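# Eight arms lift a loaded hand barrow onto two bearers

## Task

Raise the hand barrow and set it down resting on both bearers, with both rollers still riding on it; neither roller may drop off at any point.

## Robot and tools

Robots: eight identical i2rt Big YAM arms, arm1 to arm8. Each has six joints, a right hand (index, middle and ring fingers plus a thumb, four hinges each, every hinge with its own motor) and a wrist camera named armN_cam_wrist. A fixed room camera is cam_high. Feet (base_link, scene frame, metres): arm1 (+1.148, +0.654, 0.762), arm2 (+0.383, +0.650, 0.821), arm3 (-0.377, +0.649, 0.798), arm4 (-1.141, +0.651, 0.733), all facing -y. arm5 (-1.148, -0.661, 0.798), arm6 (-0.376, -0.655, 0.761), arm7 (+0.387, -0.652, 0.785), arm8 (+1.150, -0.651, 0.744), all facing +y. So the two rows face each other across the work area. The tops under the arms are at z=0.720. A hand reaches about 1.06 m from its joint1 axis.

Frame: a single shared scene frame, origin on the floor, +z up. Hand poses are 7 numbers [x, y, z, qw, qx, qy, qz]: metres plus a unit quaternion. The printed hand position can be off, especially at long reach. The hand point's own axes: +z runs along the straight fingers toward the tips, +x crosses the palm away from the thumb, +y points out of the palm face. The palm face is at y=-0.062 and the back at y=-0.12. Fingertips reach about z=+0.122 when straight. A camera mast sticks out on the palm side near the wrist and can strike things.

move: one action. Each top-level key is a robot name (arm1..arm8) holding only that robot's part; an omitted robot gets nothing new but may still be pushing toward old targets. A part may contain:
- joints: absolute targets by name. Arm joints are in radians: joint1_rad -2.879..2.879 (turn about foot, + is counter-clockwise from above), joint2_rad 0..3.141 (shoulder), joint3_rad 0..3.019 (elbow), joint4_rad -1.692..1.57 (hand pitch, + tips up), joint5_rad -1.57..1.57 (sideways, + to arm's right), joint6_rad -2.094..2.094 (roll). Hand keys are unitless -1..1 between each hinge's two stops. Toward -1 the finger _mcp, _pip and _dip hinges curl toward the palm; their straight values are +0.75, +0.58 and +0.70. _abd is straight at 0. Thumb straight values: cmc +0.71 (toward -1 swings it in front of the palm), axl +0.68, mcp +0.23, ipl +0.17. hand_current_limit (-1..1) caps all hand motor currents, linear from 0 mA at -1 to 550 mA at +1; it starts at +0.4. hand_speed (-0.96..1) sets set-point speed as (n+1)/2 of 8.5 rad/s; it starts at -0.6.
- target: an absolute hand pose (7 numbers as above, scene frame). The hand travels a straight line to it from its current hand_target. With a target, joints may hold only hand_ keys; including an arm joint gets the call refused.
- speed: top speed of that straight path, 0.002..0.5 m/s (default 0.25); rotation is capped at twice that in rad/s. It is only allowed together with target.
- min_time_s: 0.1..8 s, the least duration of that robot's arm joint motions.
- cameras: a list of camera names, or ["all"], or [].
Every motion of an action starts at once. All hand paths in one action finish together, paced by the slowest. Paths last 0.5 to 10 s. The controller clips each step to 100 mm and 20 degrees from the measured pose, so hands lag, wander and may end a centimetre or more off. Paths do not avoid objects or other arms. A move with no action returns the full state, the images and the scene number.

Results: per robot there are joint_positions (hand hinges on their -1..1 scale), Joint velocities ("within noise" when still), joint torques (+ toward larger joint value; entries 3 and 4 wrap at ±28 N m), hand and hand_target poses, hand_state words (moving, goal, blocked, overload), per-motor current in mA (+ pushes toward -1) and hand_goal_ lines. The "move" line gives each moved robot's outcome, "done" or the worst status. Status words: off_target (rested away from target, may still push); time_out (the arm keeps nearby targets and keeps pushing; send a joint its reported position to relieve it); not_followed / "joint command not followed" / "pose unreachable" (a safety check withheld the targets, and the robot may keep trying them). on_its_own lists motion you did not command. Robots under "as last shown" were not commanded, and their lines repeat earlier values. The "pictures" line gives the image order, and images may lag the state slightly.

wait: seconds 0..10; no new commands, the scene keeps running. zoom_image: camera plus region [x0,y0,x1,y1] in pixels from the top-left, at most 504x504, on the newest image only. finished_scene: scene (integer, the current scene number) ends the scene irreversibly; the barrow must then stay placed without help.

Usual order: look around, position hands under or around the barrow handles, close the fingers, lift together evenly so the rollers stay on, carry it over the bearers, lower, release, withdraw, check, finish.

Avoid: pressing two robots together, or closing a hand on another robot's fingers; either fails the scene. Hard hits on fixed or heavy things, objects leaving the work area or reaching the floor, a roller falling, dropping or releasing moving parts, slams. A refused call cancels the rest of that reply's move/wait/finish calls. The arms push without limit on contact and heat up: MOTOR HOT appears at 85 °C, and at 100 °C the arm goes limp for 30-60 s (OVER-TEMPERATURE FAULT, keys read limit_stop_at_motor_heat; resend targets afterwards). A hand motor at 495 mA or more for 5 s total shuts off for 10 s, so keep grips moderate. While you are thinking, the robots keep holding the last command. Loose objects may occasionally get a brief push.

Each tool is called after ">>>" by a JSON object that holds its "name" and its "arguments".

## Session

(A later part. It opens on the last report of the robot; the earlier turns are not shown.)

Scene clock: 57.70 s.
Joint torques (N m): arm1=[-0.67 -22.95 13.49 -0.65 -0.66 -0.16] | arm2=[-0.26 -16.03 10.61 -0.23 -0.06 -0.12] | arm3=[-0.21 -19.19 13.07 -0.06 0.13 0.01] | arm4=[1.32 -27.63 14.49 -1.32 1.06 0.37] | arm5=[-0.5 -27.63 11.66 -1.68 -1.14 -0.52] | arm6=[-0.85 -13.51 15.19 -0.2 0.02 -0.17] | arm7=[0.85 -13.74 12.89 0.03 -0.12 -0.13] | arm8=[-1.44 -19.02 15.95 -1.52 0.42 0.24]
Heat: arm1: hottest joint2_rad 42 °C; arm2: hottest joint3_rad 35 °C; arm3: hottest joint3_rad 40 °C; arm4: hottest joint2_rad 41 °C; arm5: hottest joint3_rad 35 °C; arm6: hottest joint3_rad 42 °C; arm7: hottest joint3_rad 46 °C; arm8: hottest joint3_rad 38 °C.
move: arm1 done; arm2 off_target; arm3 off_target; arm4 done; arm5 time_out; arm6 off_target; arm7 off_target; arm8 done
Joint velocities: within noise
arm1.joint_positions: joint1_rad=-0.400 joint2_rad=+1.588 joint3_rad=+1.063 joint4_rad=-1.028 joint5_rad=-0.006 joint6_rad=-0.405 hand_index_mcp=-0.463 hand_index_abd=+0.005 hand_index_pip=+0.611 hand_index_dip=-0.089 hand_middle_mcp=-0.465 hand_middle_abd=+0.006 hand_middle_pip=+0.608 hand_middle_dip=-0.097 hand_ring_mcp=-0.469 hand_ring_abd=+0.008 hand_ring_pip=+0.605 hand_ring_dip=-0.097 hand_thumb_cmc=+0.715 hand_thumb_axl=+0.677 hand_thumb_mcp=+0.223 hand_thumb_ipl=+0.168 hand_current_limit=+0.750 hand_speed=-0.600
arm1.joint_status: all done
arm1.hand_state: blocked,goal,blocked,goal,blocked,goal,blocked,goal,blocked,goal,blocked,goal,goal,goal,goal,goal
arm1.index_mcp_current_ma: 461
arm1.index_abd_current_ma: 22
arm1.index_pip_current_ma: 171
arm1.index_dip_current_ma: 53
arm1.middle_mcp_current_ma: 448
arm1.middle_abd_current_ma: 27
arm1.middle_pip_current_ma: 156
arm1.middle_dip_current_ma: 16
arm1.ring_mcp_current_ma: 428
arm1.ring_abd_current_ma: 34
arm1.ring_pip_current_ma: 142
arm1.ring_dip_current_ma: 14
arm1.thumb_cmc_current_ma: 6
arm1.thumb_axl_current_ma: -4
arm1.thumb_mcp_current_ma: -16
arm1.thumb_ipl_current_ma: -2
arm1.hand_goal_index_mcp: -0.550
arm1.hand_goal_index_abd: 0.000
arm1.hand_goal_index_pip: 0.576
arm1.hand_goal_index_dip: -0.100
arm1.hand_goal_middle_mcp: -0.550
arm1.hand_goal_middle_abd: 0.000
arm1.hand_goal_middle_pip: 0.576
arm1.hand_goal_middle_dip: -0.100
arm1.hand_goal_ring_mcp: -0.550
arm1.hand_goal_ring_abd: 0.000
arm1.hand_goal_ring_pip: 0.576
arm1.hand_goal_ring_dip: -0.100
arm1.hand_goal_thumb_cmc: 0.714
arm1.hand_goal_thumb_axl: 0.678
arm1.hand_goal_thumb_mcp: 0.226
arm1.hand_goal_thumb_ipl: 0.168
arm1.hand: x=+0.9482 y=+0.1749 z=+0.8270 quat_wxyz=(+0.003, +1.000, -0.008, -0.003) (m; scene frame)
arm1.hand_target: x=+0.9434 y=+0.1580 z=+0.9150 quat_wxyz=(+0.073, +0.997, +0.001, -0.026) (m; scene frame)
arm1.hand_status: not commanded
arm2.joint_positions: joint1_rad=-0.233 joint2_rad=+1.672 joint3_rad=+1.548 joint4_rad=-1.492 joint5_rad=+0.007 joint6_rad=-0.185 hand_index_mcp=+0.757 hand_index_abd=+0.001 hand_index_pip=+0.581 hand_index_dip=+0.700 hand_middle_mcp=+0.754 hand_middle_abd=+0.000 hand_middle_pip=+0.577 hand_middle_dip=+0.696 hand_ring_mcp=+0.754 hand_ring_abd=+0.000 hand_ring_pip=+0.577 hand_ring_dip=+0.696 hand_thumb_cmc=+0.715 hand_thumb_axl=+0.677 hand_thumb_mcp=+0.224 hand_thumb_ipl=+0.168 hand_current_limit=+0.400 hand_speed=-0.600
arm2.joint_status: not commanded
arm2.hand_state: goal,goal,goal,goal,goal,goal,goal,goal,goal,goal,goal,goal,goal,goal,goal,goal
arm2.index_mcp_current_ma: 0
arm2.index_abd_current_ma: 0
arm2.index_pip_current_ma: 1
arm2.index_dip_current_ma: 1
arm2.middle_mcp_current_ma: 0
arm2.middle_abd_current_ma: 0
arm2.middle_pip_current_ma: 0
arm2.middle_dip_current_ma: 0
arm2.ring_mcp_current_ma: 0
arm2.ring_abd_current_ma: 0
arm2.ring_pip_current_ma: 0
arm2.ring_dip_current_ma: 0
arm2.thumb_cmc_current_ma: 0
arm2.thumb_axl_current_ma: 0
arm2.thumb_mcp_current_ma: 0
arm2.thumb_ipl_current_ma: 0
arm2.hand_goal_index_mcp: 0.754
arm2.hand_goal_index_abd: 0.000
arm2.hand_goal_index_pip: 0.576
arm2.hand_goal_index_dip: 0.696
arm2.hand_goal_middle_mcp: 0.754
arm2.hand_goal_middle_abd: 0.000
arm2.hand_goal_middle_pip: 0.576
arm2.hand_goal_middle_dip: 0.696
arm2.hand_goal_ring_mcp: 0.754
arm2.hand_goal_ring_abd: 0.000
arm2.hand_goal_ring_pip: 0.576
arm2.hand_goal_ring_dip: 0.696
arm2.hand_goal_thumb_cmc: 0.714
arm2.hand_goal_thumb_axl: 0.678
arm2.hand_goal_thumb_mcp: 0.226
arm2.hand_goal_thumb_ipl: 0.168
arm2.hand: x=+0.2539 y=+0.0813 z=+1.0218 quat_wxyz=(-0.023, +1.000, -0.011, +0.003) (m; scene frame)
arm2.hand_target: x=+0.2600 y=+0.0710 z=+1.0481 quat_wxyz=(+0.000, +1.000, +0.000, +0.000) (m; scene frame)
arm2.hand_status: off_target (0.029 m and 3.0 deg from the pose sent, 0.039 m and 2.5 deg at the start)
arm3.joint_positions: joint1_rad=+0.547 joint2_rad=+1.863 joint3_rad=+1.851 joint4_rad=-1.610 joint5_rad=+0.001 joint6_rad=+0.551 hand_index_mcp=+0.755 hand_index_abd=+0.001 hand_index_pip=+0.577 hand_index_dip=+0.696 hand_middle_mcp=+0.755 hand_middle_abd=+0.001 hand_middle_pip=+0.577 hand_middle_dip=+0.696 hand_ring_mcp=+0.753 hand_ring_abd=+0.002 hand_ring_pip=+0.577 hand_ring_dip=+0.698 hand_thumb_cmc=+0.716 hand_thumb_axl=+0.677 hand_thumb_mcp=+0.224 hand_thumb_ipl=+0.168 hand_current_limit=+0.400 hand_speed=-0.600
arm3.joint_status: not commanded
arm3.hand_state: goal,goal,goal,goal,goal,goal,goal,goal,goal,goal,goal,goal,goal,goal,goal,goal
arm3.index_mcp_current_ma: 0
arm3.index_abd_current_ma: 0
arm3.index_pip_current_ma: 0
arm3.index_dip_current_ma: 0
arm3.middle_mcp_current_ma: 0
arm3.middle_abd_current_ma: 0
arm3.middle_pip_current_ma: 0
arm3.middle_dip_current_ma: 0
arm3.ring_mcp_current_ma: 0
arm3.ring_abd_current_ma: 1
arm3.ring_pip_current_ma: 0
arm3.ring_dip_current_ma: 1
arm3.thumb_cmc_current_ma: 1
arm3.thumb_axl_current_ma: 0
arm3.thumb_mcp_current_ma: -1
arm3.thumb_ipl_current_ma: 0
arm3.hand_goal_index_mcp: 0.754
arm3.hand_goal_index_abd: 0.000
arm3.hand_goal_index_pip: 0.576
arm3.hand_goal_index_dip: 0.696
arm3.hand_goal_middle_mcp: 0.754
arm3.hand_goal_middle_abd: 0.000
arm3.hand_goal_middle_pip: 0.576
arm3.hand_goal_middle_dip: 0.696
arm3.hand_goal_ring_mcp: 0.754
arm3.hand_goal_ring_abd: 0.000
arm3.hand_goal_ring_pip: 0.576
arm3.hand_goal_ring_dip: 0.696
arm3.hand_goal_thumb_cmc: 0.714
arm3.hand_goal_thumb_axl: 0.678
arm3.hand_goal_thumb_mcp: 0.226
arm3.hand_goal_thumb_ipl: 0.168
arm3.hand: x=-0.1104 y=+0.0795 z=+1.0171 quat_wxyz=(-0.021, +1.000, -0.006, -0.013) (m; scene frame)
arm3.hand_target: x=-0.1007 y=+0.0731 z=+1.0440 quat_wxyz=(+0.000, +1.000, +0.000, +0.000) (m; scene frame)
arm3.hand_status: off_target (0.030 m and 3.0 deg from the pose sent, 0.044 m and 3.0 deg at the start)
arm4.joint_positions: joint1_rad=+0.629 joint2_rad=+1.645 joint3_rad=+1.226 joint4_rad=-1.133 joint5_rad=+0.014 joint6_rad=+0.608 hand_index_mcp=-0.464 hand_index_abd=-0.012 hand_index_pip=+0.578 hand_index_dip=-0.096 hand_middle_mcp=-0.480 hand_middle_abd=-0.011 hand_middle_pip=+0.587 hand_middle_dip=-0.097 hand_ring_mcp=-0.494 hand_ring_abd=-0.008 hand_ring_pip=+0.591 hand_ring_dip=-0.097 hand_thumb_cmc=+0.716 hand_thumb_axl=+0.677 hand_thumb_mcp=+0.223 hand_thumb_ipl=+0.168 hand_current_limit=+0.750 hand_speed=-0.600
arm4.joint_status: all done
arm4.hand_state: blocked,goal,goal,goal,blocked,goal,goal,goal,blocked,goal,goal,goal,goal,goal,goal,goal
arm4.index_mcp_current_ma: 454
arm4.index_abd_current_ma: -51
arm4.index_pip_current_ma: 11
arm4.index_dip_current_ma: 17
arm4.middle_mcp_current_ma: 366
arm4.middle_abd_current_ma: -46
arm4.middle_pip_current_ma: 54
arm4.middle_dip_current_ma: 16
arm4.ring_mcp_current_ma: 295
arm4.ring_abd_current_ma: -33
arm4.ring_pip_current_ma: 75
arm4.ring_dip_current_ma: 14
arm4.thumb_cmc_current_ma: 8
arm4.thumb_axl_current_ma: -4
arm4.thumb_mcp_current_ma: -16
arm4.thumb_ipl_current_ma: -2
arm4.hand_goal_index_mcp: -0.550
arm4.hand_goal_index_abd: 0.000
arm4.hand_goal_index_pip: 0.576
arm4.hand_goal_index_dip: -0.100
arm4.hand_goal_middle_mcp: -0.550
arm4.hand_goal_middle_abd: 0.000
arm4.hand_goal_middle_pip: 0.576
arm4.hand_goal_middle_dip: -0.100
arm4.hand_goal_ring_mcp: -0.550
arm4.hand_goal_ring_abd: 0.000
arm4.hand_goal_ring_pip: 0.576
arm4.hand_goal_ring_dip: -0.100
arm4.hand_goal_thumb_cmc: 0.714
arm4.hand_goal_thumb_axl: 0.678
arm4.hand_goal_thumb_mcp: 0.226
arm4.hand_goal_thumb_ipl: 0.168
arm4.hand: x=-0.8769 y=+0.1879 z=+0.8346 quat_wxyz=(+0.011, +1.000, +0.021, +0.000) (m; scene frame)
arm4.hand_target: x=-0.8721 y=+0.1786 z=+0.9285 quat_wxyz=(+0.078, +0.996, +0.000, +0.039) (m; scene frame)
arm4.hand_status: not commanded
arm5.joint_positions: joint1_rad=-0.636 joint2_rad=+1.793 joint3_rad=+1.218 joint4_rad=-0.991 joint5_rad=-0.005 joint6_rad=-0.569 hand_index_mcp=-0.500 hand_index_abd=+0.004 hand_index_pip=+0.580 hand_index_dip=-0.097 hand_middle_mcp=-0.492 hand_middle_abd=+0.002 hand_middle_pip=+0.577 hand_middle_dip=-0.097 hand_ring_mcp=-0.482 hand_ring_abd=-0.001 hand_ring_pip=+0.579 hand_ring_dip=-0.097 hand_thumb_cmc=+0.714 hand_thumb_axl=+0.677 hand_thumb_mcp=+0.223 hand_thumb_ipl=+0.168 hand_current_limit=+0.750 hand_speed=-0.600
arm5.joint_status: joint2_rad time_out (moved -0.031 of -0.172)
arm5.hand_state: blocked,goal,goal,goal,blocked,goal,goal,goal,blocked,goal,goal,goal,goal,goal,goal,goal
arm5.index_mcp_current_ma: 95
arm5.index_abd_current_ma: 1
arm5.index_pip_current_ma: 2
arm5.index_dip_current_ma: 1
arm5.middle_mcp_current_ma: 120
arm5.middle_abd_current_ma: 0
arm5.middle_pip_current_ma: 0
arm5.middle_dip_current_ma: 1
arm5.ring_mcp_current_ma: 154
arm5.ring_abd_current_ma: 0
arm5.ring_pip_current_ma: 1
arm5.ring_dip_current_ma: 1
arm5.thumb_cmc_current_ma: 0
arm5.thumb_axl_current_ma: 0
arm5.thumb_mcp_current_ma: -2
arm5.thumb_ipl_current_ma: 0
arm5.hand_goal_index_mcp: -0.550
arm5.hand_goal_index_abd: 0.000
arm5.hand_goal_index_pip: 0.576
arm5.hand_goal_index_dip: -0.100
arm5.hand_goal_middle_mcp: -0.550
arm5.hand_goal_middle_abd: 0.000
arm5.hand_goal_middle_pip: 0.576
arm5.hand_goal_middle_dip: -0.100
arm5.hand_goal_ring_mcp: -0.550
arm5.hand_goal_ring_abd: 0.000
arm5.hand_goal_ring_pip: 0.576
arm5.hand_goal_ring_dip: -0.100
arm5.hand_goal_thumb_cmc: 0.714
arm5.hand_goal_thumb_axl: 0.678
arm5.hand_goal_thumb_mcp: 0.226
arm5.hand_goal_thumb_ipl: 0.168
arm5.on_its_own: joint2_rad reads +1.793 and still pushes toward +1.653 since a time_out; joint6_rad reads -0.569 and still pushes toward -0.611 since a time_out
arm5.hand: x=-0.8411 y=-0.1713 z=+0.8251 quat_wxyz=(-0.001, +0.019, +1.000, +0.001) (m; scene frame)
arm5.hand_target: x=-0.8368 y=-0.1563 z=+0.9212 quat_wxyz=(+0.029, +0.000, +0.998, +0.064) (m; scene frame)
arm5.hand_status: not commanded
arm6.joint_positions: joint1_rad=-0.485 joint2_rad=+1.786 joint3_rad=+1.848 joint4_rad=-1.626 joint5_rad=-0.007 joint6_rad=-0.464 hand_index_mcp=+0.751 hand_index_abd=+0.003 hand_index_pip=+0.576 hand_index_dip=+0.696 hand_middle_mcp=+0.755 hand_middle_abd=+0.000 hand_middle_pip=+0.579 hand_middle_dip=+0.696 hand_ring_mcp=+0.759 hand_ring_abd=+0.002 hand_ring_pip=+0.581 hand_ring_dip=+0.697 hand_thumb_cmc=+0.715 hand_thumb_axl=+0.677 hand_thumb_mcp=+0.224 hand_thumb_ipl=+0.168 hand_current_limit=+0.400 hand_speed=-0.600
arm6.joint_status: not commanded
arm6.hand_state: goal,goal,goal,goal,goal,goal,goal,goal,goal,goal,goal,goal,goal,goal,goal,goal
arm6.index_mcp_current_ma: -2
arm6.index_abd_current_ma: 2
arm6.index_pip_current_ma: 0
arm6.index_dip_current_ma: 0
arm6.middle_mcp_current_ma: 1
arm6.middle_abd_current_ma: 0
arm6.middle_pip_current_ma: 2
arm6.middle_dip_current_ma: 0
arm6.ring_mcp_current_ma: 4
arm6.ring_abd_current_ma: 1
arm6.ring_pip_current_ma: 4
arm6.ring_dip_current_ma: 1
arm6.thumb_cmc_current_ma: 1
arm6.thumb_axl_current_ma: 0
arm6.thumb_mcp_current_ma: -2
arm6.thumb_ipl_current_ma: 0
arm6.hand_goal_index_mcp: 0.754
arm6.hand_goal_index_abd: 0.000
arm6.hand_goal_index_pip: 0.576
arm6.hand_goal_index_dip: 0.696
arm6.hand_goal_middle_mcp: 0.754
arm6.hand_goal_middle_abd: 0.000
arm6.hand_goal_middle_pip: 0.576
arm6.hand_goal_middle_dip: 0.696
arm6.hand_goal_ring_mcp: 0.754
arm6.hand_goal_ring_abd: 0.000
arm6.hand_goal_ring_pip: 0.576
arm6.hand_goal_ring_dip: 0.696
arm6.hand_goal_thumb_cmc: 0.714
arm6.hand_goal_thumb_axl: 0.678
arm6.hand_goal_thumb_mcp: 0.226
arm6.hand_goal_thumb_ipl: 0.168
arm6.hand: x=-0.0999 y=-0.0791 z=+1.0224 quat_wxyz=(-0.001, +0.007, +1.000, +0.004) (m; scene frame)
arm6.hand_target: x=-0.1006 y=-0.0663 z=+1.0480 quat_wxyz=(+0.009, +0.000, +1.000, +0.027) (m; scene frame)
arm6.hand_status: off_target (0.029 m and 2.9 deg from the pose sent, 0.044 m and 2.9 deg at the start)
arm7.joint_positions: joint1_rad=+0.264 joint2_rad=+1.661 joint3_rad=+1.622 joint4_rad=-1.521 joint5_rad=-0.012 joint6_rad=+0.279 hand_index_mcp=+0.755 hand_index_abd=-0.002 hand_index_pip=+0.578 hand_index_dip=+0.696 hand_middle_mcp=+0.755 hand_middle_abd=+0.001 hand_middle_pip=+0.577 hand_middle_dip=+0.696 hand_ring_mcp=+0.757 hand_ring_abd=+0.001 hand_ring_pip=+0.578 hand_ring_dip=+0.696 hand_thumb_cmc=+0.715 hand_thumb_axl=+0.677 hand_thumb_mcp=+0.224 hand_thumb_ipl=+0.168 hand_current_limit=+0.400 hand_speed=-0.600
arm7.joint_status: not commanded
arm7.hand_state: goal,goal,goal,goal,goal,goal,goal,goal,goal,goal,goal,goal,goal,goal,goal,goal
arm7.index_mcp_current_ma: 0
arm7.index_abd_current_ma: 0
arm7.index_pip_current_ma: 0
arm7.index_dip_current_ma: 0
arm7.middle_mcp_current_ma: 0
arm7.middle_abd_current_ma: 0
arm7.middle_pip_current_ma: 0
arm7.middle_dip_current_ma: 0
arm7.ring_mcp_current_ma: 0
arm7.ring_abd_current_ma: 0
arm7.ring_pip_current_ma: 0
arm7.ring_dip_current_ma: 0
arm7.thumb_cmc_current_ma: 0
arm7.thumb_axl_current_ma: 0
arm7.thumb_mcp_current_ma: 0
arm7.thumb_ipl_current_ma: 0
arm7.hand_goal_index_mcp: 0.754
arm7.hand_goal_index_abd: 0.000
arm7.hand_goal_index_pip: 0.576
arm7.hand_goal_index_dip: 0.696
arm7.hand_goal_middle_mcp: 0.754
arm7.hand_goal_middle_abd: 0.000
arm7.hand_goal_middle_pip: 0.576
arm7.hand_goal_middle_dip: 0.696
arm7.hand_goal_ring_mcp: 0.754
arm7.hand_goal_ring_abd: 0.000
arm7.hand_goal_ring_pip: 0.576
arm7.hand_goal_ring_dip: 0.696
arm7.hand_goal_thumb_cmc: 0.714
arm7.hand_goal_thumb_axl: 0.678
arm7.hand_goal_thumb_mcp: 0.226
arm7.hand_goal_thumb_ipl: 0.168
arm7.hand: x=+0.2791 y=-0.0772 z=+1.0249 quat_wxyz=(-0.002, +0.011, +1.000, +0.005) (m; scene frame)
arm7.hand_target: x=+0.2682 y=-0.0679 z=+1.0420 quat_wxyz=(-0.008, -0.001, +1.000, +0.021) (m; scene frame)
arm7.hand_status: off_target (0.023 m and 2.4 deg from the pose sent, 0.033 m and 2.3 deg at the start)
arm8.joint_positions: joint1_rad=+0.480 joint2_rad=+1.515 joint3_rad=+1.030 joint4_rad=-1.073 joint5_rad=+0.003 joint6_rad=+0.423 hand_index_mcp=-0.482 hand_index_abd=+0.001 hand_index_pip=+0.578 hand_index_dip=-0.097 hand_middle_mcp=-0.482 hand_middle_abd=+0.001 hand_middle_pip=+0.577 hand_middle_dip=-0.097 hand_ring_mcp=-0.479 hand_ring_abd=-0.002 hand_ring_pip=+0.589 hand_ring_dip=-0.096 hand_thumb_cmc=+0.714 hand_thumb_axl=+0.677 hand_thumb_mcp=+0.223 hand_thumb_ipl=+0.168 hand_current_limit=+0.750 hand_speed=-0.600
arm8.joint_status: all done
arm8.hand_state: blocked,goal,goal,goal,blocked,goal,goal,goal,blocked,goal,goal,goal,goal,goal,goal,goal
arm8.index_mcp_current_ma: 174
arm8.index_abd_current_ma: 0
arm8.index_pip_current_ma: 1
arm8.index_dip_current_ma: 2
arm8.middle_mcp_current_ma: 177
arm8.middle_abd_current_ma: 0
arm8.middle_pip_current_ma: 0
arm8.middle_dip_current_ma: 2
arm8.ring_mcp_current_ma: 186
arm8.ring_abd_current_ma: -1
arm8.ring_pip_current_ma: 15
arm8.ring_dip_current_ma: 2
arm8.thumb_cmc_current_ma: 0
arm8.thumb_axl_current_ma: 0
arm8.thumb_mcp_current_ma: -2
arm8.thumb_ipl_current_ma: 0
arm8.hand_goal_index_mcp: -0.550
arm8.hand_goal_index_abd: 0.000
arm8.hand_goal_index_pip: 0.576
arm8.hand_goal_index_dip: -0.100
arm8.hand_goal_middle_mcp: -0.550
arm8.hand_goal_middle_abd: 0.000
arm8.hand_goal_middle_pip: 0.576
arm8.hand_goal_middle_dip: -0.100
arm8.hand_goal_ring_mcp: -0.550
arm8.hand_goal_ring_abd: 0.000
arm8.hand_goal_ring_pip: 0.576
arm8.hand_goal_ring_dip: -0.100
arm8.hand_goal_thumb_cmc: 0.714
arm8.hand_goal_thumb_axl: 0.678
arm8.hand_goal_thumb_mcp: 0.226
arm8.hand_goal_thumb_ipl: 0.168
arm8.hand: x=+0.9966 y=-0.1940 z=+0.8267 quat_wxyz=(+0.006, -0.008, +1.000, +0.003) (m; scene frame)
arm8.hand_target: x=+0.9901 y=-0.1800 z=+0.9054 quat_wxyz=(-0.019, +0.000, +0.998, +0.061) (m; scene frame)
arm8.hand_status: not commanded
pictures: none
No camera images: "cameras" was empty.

>>> {"name": "move", "arguments": {"arm1": {"target": [0.877, 0.158, 0.920, 0.073, 0.997, 0.001, -0.026], "speed": 0.04}, "arm4": {"target": [-0.938, 0.177, 0.926, 0.078, 0.996, 0, 0.039], "speed": 0.04}, "arm5": {"target": [-0.903, -0.156, 0.919, 0.029, 0, 0.998, 0.064], "speed": 0.04}, "arm8": {"target": [0.924, -0.179, 0.911, -0.019, 0, 0.998, 0.061], "speed": 0.04}, "arm2": {"target": [0.194, 0.070, 1.056, 0, 1, 0, 0], "speed": 0.04}, "arm3": {"target": [-0.166, 0.072, 1.054, 0, 1, 0, 0], "speed": 0.04}, "arm6": {"target": [-0.166, -0.065, 1.056, 0.009, 0, 1, 0.026], "speed": 0.04}, "arm7": {"target": [0.202, -0.067, 1.050, -0.008, -0.001, 1, 0.021], "speed": 0.04}, "cameras": ["cam_high"]}}

Scene clock: 61.93 s.
Joint torques (N m): arm1=[-1.61 -19.08 15.12 -0.29 -0.62 -0.34] | arm2=[-2.43 -13.39 11.48 -0.25 -0.03 -0.15] | arm3=[-0.97 -19.49 9.13 0.2 0.14 -0.03] | arm4=[-0.21 -25.82 11.18 -0.05 0.7 0.11] | arm5=[1.49 -25.58 9.18 -0.39 -0.49 -0.23] | arm6=[-0.56 -14.33 10.07 0.27 0.07 -0.03] | arm7=[1.14 -12.81 13.35 0.02 0.05 0.1] | arm8=[0.15 -16.44 16.65 -1.25 0.4 0.33]
Heat: arm1: hottest joint2_rad 42 °C; arm2: hottest joint3_rad 35 °C; arm3: hottest joint3_rad 41 °C; arm4: hottest joint2_rad 42 °C; arm5: hottest joint2_rad 35 °C; arm6: hottest joint3_rad 43 °C; arm7: hottest joint3_rad 47 °C; arm8: hottest joint3_rad 39 °C.
move: arm1 off_target; arm2 off_target; arm3 off_target; arm4 off_target; arm5 off_target; arm6 off_target; arm7 off_target; arm8 off_target
Joint velocities: within noise
arm1.joint_positions: joint1_rad=-0.523 joint2_rad=+1.598 joint3_rad=+1.132 joint4_rad=-1.054 joint5_rad=-0.026 joint6_rad=-0.522 hand_index_mcp=-0.449 hand_index_abd=+0.008 hand_index_pip=+0.616 hand_index_dip=-0.089 hand_middle_mcp=-0.455 hand_middle_abd=+0.008 hand_middle_pip=+0.612 hand_middle_dip=-0.097 hand_ring_mcp=-0.465 hand_ring_abd=+0.008 hand_ring_pip=+0.613 hand_ring_dip=-0.097 hand_thumb_cmc=+0.715 hand_thumb_axl=+0.677 hand_thumb_mcp=+0.223 hand_thumb_ipl=+0.168 hand_current_limit=+0.750 hand_speed=-0.600
arm1.joint_status: not commanded
arm1.hand_state: blocked,goal,blocked,goal,blocked,goal,blocked,goal,blocked,goal,blocked,goal,goal,goal,goal,goal
arm1.index_mcp_current_ma: 481
arm1.index_abd_current_ma: 35
arm1.index_pip_current_ma: 196
arm1.index_dip_current_ma: 53
arm1.middle_mcp_current_ma: 481
arm1.middle_abd_current_ma: 34
arm1.middle_pip_current_ma: 175
arm1.middle_dip_current_ma: 16
arm1.ring_mcp_current_ma: 450
arm1.ring_abd_current_ma: 35
arm1.ring_pip_current_ma: 181
arm1.ring_dip_current_ma: 14
arm1.thumb_cmc_current_ma: 6
arm1.thumb_axl_current_ma: -4
arm1.thumb_mcp_current_ma: -16
arm1.thumb_ipl_current_ma: -2
arm1.hand_goal_index_mcp: -0.550
arm1.hand_goal_index_abd: 0.000
arm1.hand_goal_index_pip: 0.576
arm1.hand_goal_index_dip: -0.100
arm1.hand_goal_middle_mcp: -0.550
arm1.hand_goal_middle_abd: 0.000
arm1.hand_goal_middle_pip: 0.576
arm1.hand_goal_middle_dip: -0.100
arm1.hand_goal_ring_mcp: -0.550
arm1.hand_goal_ring_abd: 0.000
arm1.hand_goal_ring_pip: 0.576
arm1.hand_goal_ring_dip: -0.100
arm1.hand_goal_thumb_cmc: 0.714
arm1.hand_goal_thumb_axl: 0.678
arm1.hand_goal_thumb_mcp: 0.226
arm1.hand_goal_thumb_ipl: 0.168
arm1.hand: x=+0.8923 y=+0.1781 z=+0.8496 quat_wxyz=(+0.022, +1.000, -0.010, -0.003) (m; scene frame)
arm1.hand_target: x=+0.8788 y=+0.1612 z=+0.9188 quat_wxyz=(+0.073, +0.997, +0.001, -0.028) (m; scene frame)
arm1.hand_status: off_target (0.075 m and 6.6 deg from the pose sent, 0.118 m and 8.6 deg at the start)
arm2.joint_positions: joint1_rad=-0.332 joint2_rad=+1.683 joint3_rad=+1.614 joint4_rad=-1.524 joint5_rad=+0.006 joint6_rad=-0.308 hand_index_mcp=+0.754 hand_index_abd=+0.003 hand_index_pip=+0.578 hand_index_dip=+0.699 hand_middle_mcp=+0.754 hand_middle_abd=+0.000 hand_middle_pip=+0.577 hand_middle_dip=+0.696 hand_ring_mcp=+0.754 hand_ring_abd=+0.000 hand_ring_pip=+0.577 hand_ring_dip=+0.696 hand_thumb_cmc=+0.715 hand_thumb_axl=+0.677 hand_thumb_mcp=+0.224 hand_thumb_ipl=+0.168 hand_current_limit=+0.400 hand_speed=-0.600
arm2.joint_status: not commanded
arm2.hand_state: goal,goal,goal,goal,goal,goal,goal,goal,goal,goal,goal,goal,goal,goal,goal,goal
arm2.index_mcp_current_ma: 0
arm2.index_abd_current_ma: 0
arm2.index_pip_current_ma: 0
arm2.index_dip_current_ma: 0
arm2.middle_mcp_current_ma: 0
arm2.middle_abd_current_ma: 0
arm2.middle_pip_current_ma: 0
arm2.middle_dip_current_ma: 0
arm2.ring_mcp_current_ma: 0
arm2.ring_abd_current_ma: 0
arm2.ring_pip_current_ma: 0
arm2.ring_dip_current_ma: 0
arm2.thumb_cmc_current_ma: 0
arm2.thumb_axl_current_ma: 0
arm2.thumb_mcp_current_ma: 0
arm2.thumb_ipl_current_ma: 0
arm2.hand_goal_index_mcp: 0.754
arm2.hand_goal_index_abd: 0.000
arm2.hand_goal_index_pip: 0.576
arm2.hand_goal_index_dip: 0.696
arm2.hand_goal_middle_mcp: 0.754
arm2.hand_goal_middle_abd: 0.000
arm2.hand_goal_middle_pip: 0.576
arm2.hand_goal_middle_dip: 0.696
arm2.hand_goal_ring_mcp: 0.754
arm2.hand_goal_ring_abd: 0.000
arm2.hand_goal_ring_pip: 0.576
arm2.hand_goal_ring_dip: 0.696
arm2.hand_goal_thumb_cmc: 0.714
arm2.hand_goal_thumb_axl: 0.678
arm2.hand_goal_thumb_mcp: 0.226
arm2.hand_goal_thumb_ipl: 0.168
arm2.hand: x=+0.2048 y=+0.0821 z=+1.0434 quat_wxyz=(-0.012, +1.000, +0.000, +0.003) (m; scene frame)
arm2.hand_target: x=+0.1942 y=+0.0708 z=+1.0560 quat_wxyz=(+0.001, +1.000, +0.000, +0.000) (m; scene frame)
arm2.hand_status: off_target (0.020 m and 1.4 deg from the pose sent, 0.070 m and 3.0 deg at the start)
arm3.joint_positions: joint1_rad=+0.456 joint2_rad=+1.794 joint3_rad=+1.804 joint4_rad=-1.610 joint5_rad=+0.001 joint6_rad=+0.453 hand_index_mcp=+0.755 hand_index_abd=+0.001 hand_index_pip=+0.577 hand_index_dip=+0.696 hand_middle_mcp=+0.755 hand_middle_abd=+0.001 hand_middle_pip=+0.577 hand_middle_dip=+0.696 hand_ring_mcp=+0.753 hand_ring_abd=+0.002 hand_ring_pip=+0.577 hand_ring_dip=+0.698 hand_thumb_cmc=+0.716 hand_thumb_axl=+0.677 hand_thumb_mcp=+0.224 hand_thumb_ipl=+0.168 hand_current_limit=+0.400 hand_speed=-0.600
arm3.joint_status: not commanded
arm3.hand_state: goal,goal,goal,goal,goal,goal,goal,goal,goal,goal,goal,goal,goal,goal,goal,goal
arm3.index_mcp_current_ma: 0
arm3.index_abd_current_ma: 0
arm3.index_pip_current_ma: 0
arm3.index_dip_current_ma: 0
arm3.middle_mcp_current_ma: 0
arm3.middle_abd_current_ma: 0
arm3.middle_pip_current_ma: 0
arm3.middle_dip_current_ma: 0
arm3.ring_mcp_current_ma: 0
arm3.ring_abd_current_ma: 1
arm3.ring_pip_current_ma: 0
arm3.ring_dip_current_ma: 1
arm3.thumb_cmc_current_ma: 1
arm3.thumb_axl_current_ma: 0
arm3.thumb_mcp_current_ma: -1
arm3.thumb_ipl_current_ma: 0
arm3.hand_goal_index_mcp: 0.754
arm3.hand_goal_index_abd: 0.000
arm3.hand_goal_index_pip: 0.576
arm3.hand_goal_index_dip: 0.696
arm3.hand_goal_middle_mcp: 0.754
arm3.hand_goal_middle_abd: 0.000
arm3.hand_goal_middle_pip: 0.576
arm3.hand_goal_middle_dip: 0.696
arm3.hand_goal_ring_mcp: 0.754
arm3.hand_goal_ring_abd: 0.000
arm3.hand_goal_ring_pip: 0.576
arm3.hand_goal_ring_dip: 0.696
arm3.hand_goal_thumb_cmc: 0.714
arm3.hand_goal_thumb_axl: 0.678
arm3.hand_goal_thumb_mcp: 0.226
arm3.hand_goal_thumb_ipl: 0.168
arm3.hand: x=-0.1633 y=+0.0718 z=+1.0377 quat_wxyz=(-0.013, +1.000, -0.002, -0.006) (m; scene frame)
arm3.hand_target: x=-0.1661 y=+0.0721 z=+1.0538 quat_wxyz=(+0.000, +1.000, +0.000, +0.000) (m; scene frame)
arm3.hand_status: off_target (0.016 m and 1.6 deg from the pose sent, 0.067 m and 3.0 deg at the start)
arm4.joint_positions: joint1_rad=+0.522 joint2_rad=+1.550 joint3_rad=+1.149 joint4_rad=-1.133 joint5_rad=-0.001 joint6_rad=+0.512 hand_index_mcp=-0.464 hand_index_abd=-0.012 hand_index_pip=+0.585 hand_index_dip=-0.096 hand_middle_mcp=-0.472 hand_middle_abd=-0.011 hand_middle_pip=+0.588 hand_middle_dip=-0.097 hand_ring_mcp=-0.477 hand_ring_abd=-0.014 hand_ring_pip=+0.592 hand_ring_dip=-0.097 hand_thumb_cmc=+0.716 hand_thumb_axl=+0.677 hand_thumb_mcp=+0.223 hand_thumb_ipl=+0.168 hand_current_limit=+0.750 hand_speed=-0.600
arm4.joint_status: not commanded
arm4.hand_state: blocked,goal,goal,goal,blocked,goal,goal,goal,blocked,goal,goal,goal,goal,goal,goal,goal
arm4.index_mcp_current_ma: 454
arm4.index_abd_current_ma: -51
arm4.index_pip_current_ma: 42
arm4.index_dip_current_ma: 17
arm4.middle_mcp_current_ma: 413
arm4.middle_abd_current_ma: -47
arm4.middle_pip_current_ma: 59
arm4.middle_dip_current_ma: 16
arm4.ring_mcp_current_ma: 385
arm4.ring_abd_current_ma: -60
arm4.ring_pip_current_ma: 75
arm4.ring_dip_current_ma: 14
arm4.thumb_cmc_current_ma: 8
arm4.thumb_axl_current_ma: -4
arm4.thumb_mcp_current_ma: -16
arm4.thumb_ipl_current_ma: -2
arm4.hand_goal_index_mcp: -0.550
arm4.hand_goal_index_abd: 0.000
arm4.hand_goal_index_pip: 0.576
arm4.hand_goal_index_dip: -0.100
arm4.hand_goal_middle_mcp: -0.550
arm4.hand_goal_middle_abd: 0.000
arm4.hand_goal_middle_pip: 0.576
arm4.hand_goal_middle_dip: -0.100
arm4.hand_goal_ring_mcp: -0.550
arm4.hand_goal_ring_abd: 0.000
arm4.hand_goal_ring_pip: 0.576
arm4.hand_goal_ring_dip: -0.100
arm4.hand_goal_thumb_cmc: 0.714
arm4.hand_goal_thumb_axl: 0.678
arm4.hand_goal_thumb_mcp: 0.226
arm4.hand_goal_thumb_ipl: 0.168
arm4.hand: x=-0.9325 y=+0.1859 z=+0.8487 quat_wxyz=(+0.015, +1.000, +0.016, +0.010) (m; scene frame)
arm4.hand_target: x=-0.9388 y=+0.1785 z=+0.9217 quat_wxyz=(+0.078, +0.996, +0.000, +0.039) (m; scene frame)
arm4.hand_status: off_target (0.078 m and 8.2 deg from the pose sent, 0.110 m and 9.2 deg at the start)
arm5.joint_positions: joint1_rad=-0.543 joint2_rad=+1.709 joint3_rad=+1.127 joint4_rad=-0.973 joint5_rad=-0.001 joint6_rad=-0.477 hand_index_mcp=-0.495 hand_index_abd=+0.004 hand_index_pip=+0.580 hand_index_dip=-0.097 hand_middle_mcp=-0.489 hand_middle_abd=+0.003 hand_middle_pip=+0.577 hand_middle_dip=-0.097 hand_ring_mcp=-0.482 hand_ring_abd=+0.000 hand_ring_pip=+0.579 hand_ring_dip=-0.097 hand_thumb_cmc=+0.714 hand_thumb_axl=+0.677 hand_thumb_mcp=+0.223 hand_thumb_ipl=+0.168 hand_current_limit=+0.750 hand_speed=-0.600
arm5.joint_status: not commanded
arm5.hand_state: blocked,goal,goal,goal,blocked,goal,goal,goal,blocked,goal,goal,goal,goal,goal,goal,goal
arm5.index_mcp_current_ma: 111
arm5.index_abd_current_ma: 1
arm5.index_pip_current_ma: 2
arm5.index_dip_current_ma: 1
arm5.middle_mcp_current_ma: 130
arm5.middle_abd_current_ma: 1
arm5.middle_pip_current_ma: 0
arm5.middle_dip_current_ma: 1
arm5.ring_mcp_current_ma: 154
arm5.ring_abd_current_ma: 0
arm5.ring_pip_current_ma: 1
arm5.ring_dip_current_ma: 1
arm5.thumb_cmc_current_ma: 0
arm5.thumb_axl_current_ma: 0
arm5.thumb_mcp_current_ma: -2
arm5.thumb_ipl_current_ma: 0
arm5.hand_goal_index_mcp: -0.550
arm5.hand_goal_index_abd: 0.000
arm5.hand_goal_index_pip: 0.576
arm5.hand_goal_index_dip: -0.100
arm5.hand_goal_middle_mcp: -0.550
arm5.hand_goal_middle_abd: 0.000
arm5.hand_goal_middle_pip: 0.576
arm5.hand_goal_middle_dip: -0.100
arm5.hand_goal_ring_mcp: -0.550
arm5.hand_goal_ring_abd: 0.000
arm5.hand_goal_ring_pip: 0.576
arm5.hand_goal_ring_dip: -0.100
arm5.hand_goal_thumb_cmc: 0.714
arm5.hand_goal_thumb_axl: 0.678
arm5.hand_goal_thumb_mcp: 0.226
arm5.hand_goal_thumb_ipl: 0.168
arm5.hand: x=-0.8937 y=-0.1721 z=+0.8357 quat_wxyz=(+0.003, +0.018, +1.000, +0.005) (m; scene frame)
arm5.hand_target: x=-0.9028 y=-0.1571 z=+0.9133 quat_wxyz=(+0.029, +0.000, +0.998, +0.064) (m; scene frame)
arm5.hand_status: off_target (0.085 m and 7.7 deg from the pose sent, 0.114 m and 8.4 deg at the start)
arm6.joint_positions: joint1_rad=-0.376 joint2_rad=+1.735 joint3_rad=+1.832 joint4_rad=-1.634 joint5_rad=-0.001 joint6_rad=-0.369 hand_index_mcp=+0.763 hand_index_abd=+0.003 hand_index_pip=+0.581 hand_index_dip=+0.697 hand_middle_mcp=+0.766 hand_middle_abd=+0.000 hand_middle_pip=+0.581 hand_middle_dip=+0.696 hand_ring_mcp=+0.767 hand_ring_abd=+0.002 hand_ring_pip=+0.583 hand_ring_dip=+0.697 hand_thumb_cmc=+0.715 hand_thumb_axl=+0.677 hand_thumb_mcp=+0.224 hand_thumb_ipl=+0.168 hand_current_limit=+0.400 hand_speed=-0.600
arm6.joint_status: not commanded
arm6.hand_state: goal,goal,goal,goal,goal,goal,goal,goal,goal,goal,goal,goal,goal,goal,goal,goal
arm6.index_mcp_current_ma: 11
arm6.index_abd_current_ma: 2
arm6.index_pip_current_ma: 4
arm6.index_dip_current_ma: 0
arm6.middle_mcp_current_ma: 16
arm6.middle_abd_current_ma: 0
arm6.middle_pip_current_ma: 4
arm6.middle_dip_current_ma: 0
arm6.ring_mcp_current_ma: 18
arm6.ring_abd_current_ma: 1
arm6.ring_pip_current_ma: 6
arm6.ring_dip_current_ma: 1
arm6.thumb_cmc_current_ma: 1
arm6.thumb_axl_current_ma: 0
arm6.thumb_mcp_current_ma: -2
arm6.thumb_ipl_current_ma: 0
arm6.hand_goal_index_mcp: 0.754
arm6.hand_goal_index_abd: 0.000
arm6.hand_goal_index_pip: 0.576
arm6.hand_goal_index_dip: 0.696
arm6.hand_goal_middle_mcp: 0.754
arm6.hand_goal_middle_abd: 0.000
arm6.hand_goal_middle_pip: 0.576
arm6.hand_goal_middle_dip: 0.696
arm6.hand_goal_ring_mcp: 0.754
arm6.hand_goal_ring_abd: 0.000
arm6.hand_goal_ring_pip: 0.576
arm6.hand_goal_ring_dip: 0.696
arm6.hand_goal_thumb_cmc: 0.714
arm6.hand_goal_thumb_axl: 0.678
arm6.hand_goal_thumb_mcp: 0.226
arm6.hand_goal_thumb_ipl: 0.168
arm6.hand: x=-0.1594 y=-0.0664 z=+1.0449 quat_wxyz=(+0.006, +0.000, +1.000, +0.015) (m; scene frame)
arm6.hand_target: x=-0.1660 y=-0.0650 z=+1.0559 quat_wxyz=(+0.009, +0.000, +1.000, +0.026) (m; scene frame)
arm6.hand_status: off_target (0.013 m and 1.3 deg from the pose sent, 0.076 m and 2.9 deg at the start)
arm7.joint_positions: joint1_rad=+0.381 joint2_rad=+1.698 joint3_rad=+1.715 joint4_rad=-1.557 joint5_rad=-0.010 joint6_rad=+0.372 hand_index_mcp=+0.759 hand_index_abd=+0.002 hand_index_pip=+0.579 hand_index_dip=+0.696 hand_middle_mcp=+0.755 hand_middle_abd=+0.002 hand_middle_pip=+0.577 hand_middle_dip=+0.696 hand_ring_mcp=+0.755 hand_ring_abd=+0.001 hand_ring_pip=+0.578 hand_ring_dip=+0.696 hand_thumb_cmc=+0.715 hand_thumb_axl=+0.677 hand_thumb_mcp=+0.224 hand_thumb_ipl=+0.168 hand_current_limit=+0.400 hand_speed=-0.600
arm7.joint_status: not commanded
arm7.hand_state: goal,goal,goal,goal,goal,goal,goal,goal,goal,goal,goal,goal,goal,goal,goal,goal
arm7.index_mcp_current_ma: 1
arm7.index_abd_current_ma: 0
arm7.index_pip_current_ma: 0
arm7.index_dip_current_ma: 0
arm7.middle_mcp_current_ma: 0
arm7.middle_abd_current_ma: 0
arm7.middle_pip_current_ma: 0
arm7.middle_dip_current_ma: 0
arm7.ring_mcp_current_ma: 0
arm7.ring_abd_current_ma: 0
arm7.ring_pip_current_ma: 0
arm7.ring_dip_current_ma: 0
arm7.thumb_cmc_current_ma: 0
arm7.thumb_axl_current_ma: 0
arm7.thumb_mcp_current_ma: 0
arm7.thumb_ipl_current_ma: 0
arm7.hand_goal_index_mcp: 0.754
arm7.hand_goal_index_abd: 0.000
arm7.hand_goal_index_pip: 0.576
arm7.hand_goal_index_dip: 0.696
arm7.hand_goal_middle_mcp: 0.754
arm7.hand_goal_middle_abd: 0.000
arm7.hand_goal_middle_pip: 0.576
arm7.hand_goal_middle_dip: 0.696
arm7.hand_goal_ring_mcp: 0.754
arm7.hand_goal_ring_abd: 0.000
arm7.hand_goal_ring_pip: 0.576
arm7.hand_goal_ring_dip: 0.696
arm7.hand_goal_thumb_cmc: 0.714
arm7.hand_goal_thumb_axl: 0.678
arm7.hand_goal_thumb_mcp: 0.226
arm7.hand_goal_thumb_ipl: 0.168
arm7.hand: x=+0.2142 y=-0.0776 z=+1.0427 quat_wxyz=(-0.005, +0.000, +1.000, +0.014) (m; scene frame)
arm7.hand_target: x=+0.2022 y=-0.0676 z=+1.0500 quat_wxyz=(-0.008, -0.001, +1.000, +0.022) (m; scene frame)
arm7.hand_status: off_target (0.018 m and 0.9 deg from the pose sent, 0.082 m and 2.4 deg at the start)
arm8.joint_positions: joint1_rad=+0.596 joint2_rad=+1.544 joint3_rad=+1.115 joint4_rad=-1.097 joint5_rad=+0.020 joint6_rad=+0.547 hand_index_mcp=-0.481 hand_index_abd=+0.002 hand_index_pip=+0.579 hand_index_dip=-0.097 hand_middle_mcp=-0.473 hand_middle_abd=+0.001 hand_middle_pip=+0.586 hand_middle_dip=-0.097 hand_ring_mcp=-0.465 hand_ring_abd=-0.010 hand_ring_pip=+0.598 hand_ring_dip=-0.095 hand_thumb_cmc=+0.714 hand_thumb_axl=+0.677 hand_thumb_mcp=+0.223 hand_thumb_ipl=+0.168 hand_current_limit=+0.750 hand_speed=-0.600
arm8.joint_status: not commanded
arm8.hand_state: blocked,goal,goal,goal,blocked,goal,goal,goal,blocked,goal,blocked,goal,goal,goal,goal,goal
arm8.index_mcp_current_ma: 178
arm8.index_abd_current_ma: 1
arm8.index_pip_current_ma: 2
arm8.index_dip_current_ma: 2
arm8.middle_mcp_current_ma: 209
arm8.middle_abd_current_ma: 0
arm8.middle_pip_current_ma: 10
arm8.middle_dip_current_ma: 2
arm8.ring_mcp_current_ma: 242
arm8.ring_abd_current_ma: -8
arm8.ring_pip_current_ma: 32
arm8.ring_dip_current_ma: 4
arm8.thumb_cmc_current_ma: 0
arm8.thumb_axl_current_ma: 0
arm8.thumb_mcp_current_ma: -2
arm8.thumb_ipl_current_ma: 0
arm8.hand_goal_index_mcp: -0.550
arm8.hand_goal_index_abd: 0.000
arm8.hand_goal_index_pip: 0.576
arm8.hand_goal_index_dip: -0.100
arm8.hand_goal_middle_mcp: -0.550
arm8.hand_goal_middle_abd: 0.000
arm8.hand_goal_middle_pip: 0.576
arm8.hand_goal_middle_dip: -0.100
arm8.hand_goal_ring_mcp: -0.550
arm8.hand_goal_ring_abd: 0.000
arm8.hand_goal_ring_pip: 0.576
arm8.hand_goal_ring_dip: -0.100
arm8.hand_goal_thumb_cmc: 0.714
arm8.hand_goal_thumb_axl: 0.678
arm8.hand_goal_thumb_mcp: 0.226
arm8.hand_goal_thumb_ipl: 0.168
arm8.hand: x=+0.9425 y=-0.1911 z=+0.8468 quat_wxyz=(+0.004, -0.004, +1.000, +0.021) (m; scene frame)
arm8.hand_target: x=+0.9260 y=-0.1812 z=+0.9090 quat_wxyz=(-0.020, +0.000, +0.998, +0.061) (m; scene frame)
arm8.hand_status: off_target (0.068 m and 5.3 deg from the pose sent, 0.112 m and 7.3 deg at the start)
pictures: cam_high
Images, in order (width x height): cam_high 896x504.

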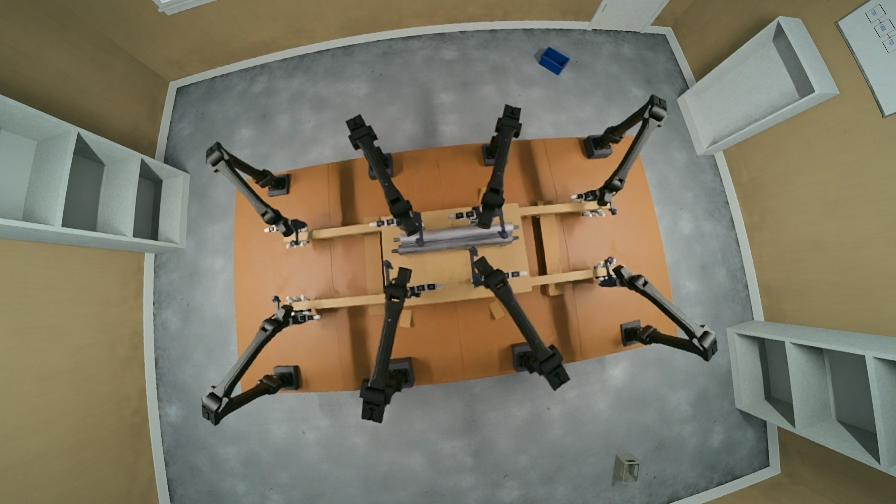

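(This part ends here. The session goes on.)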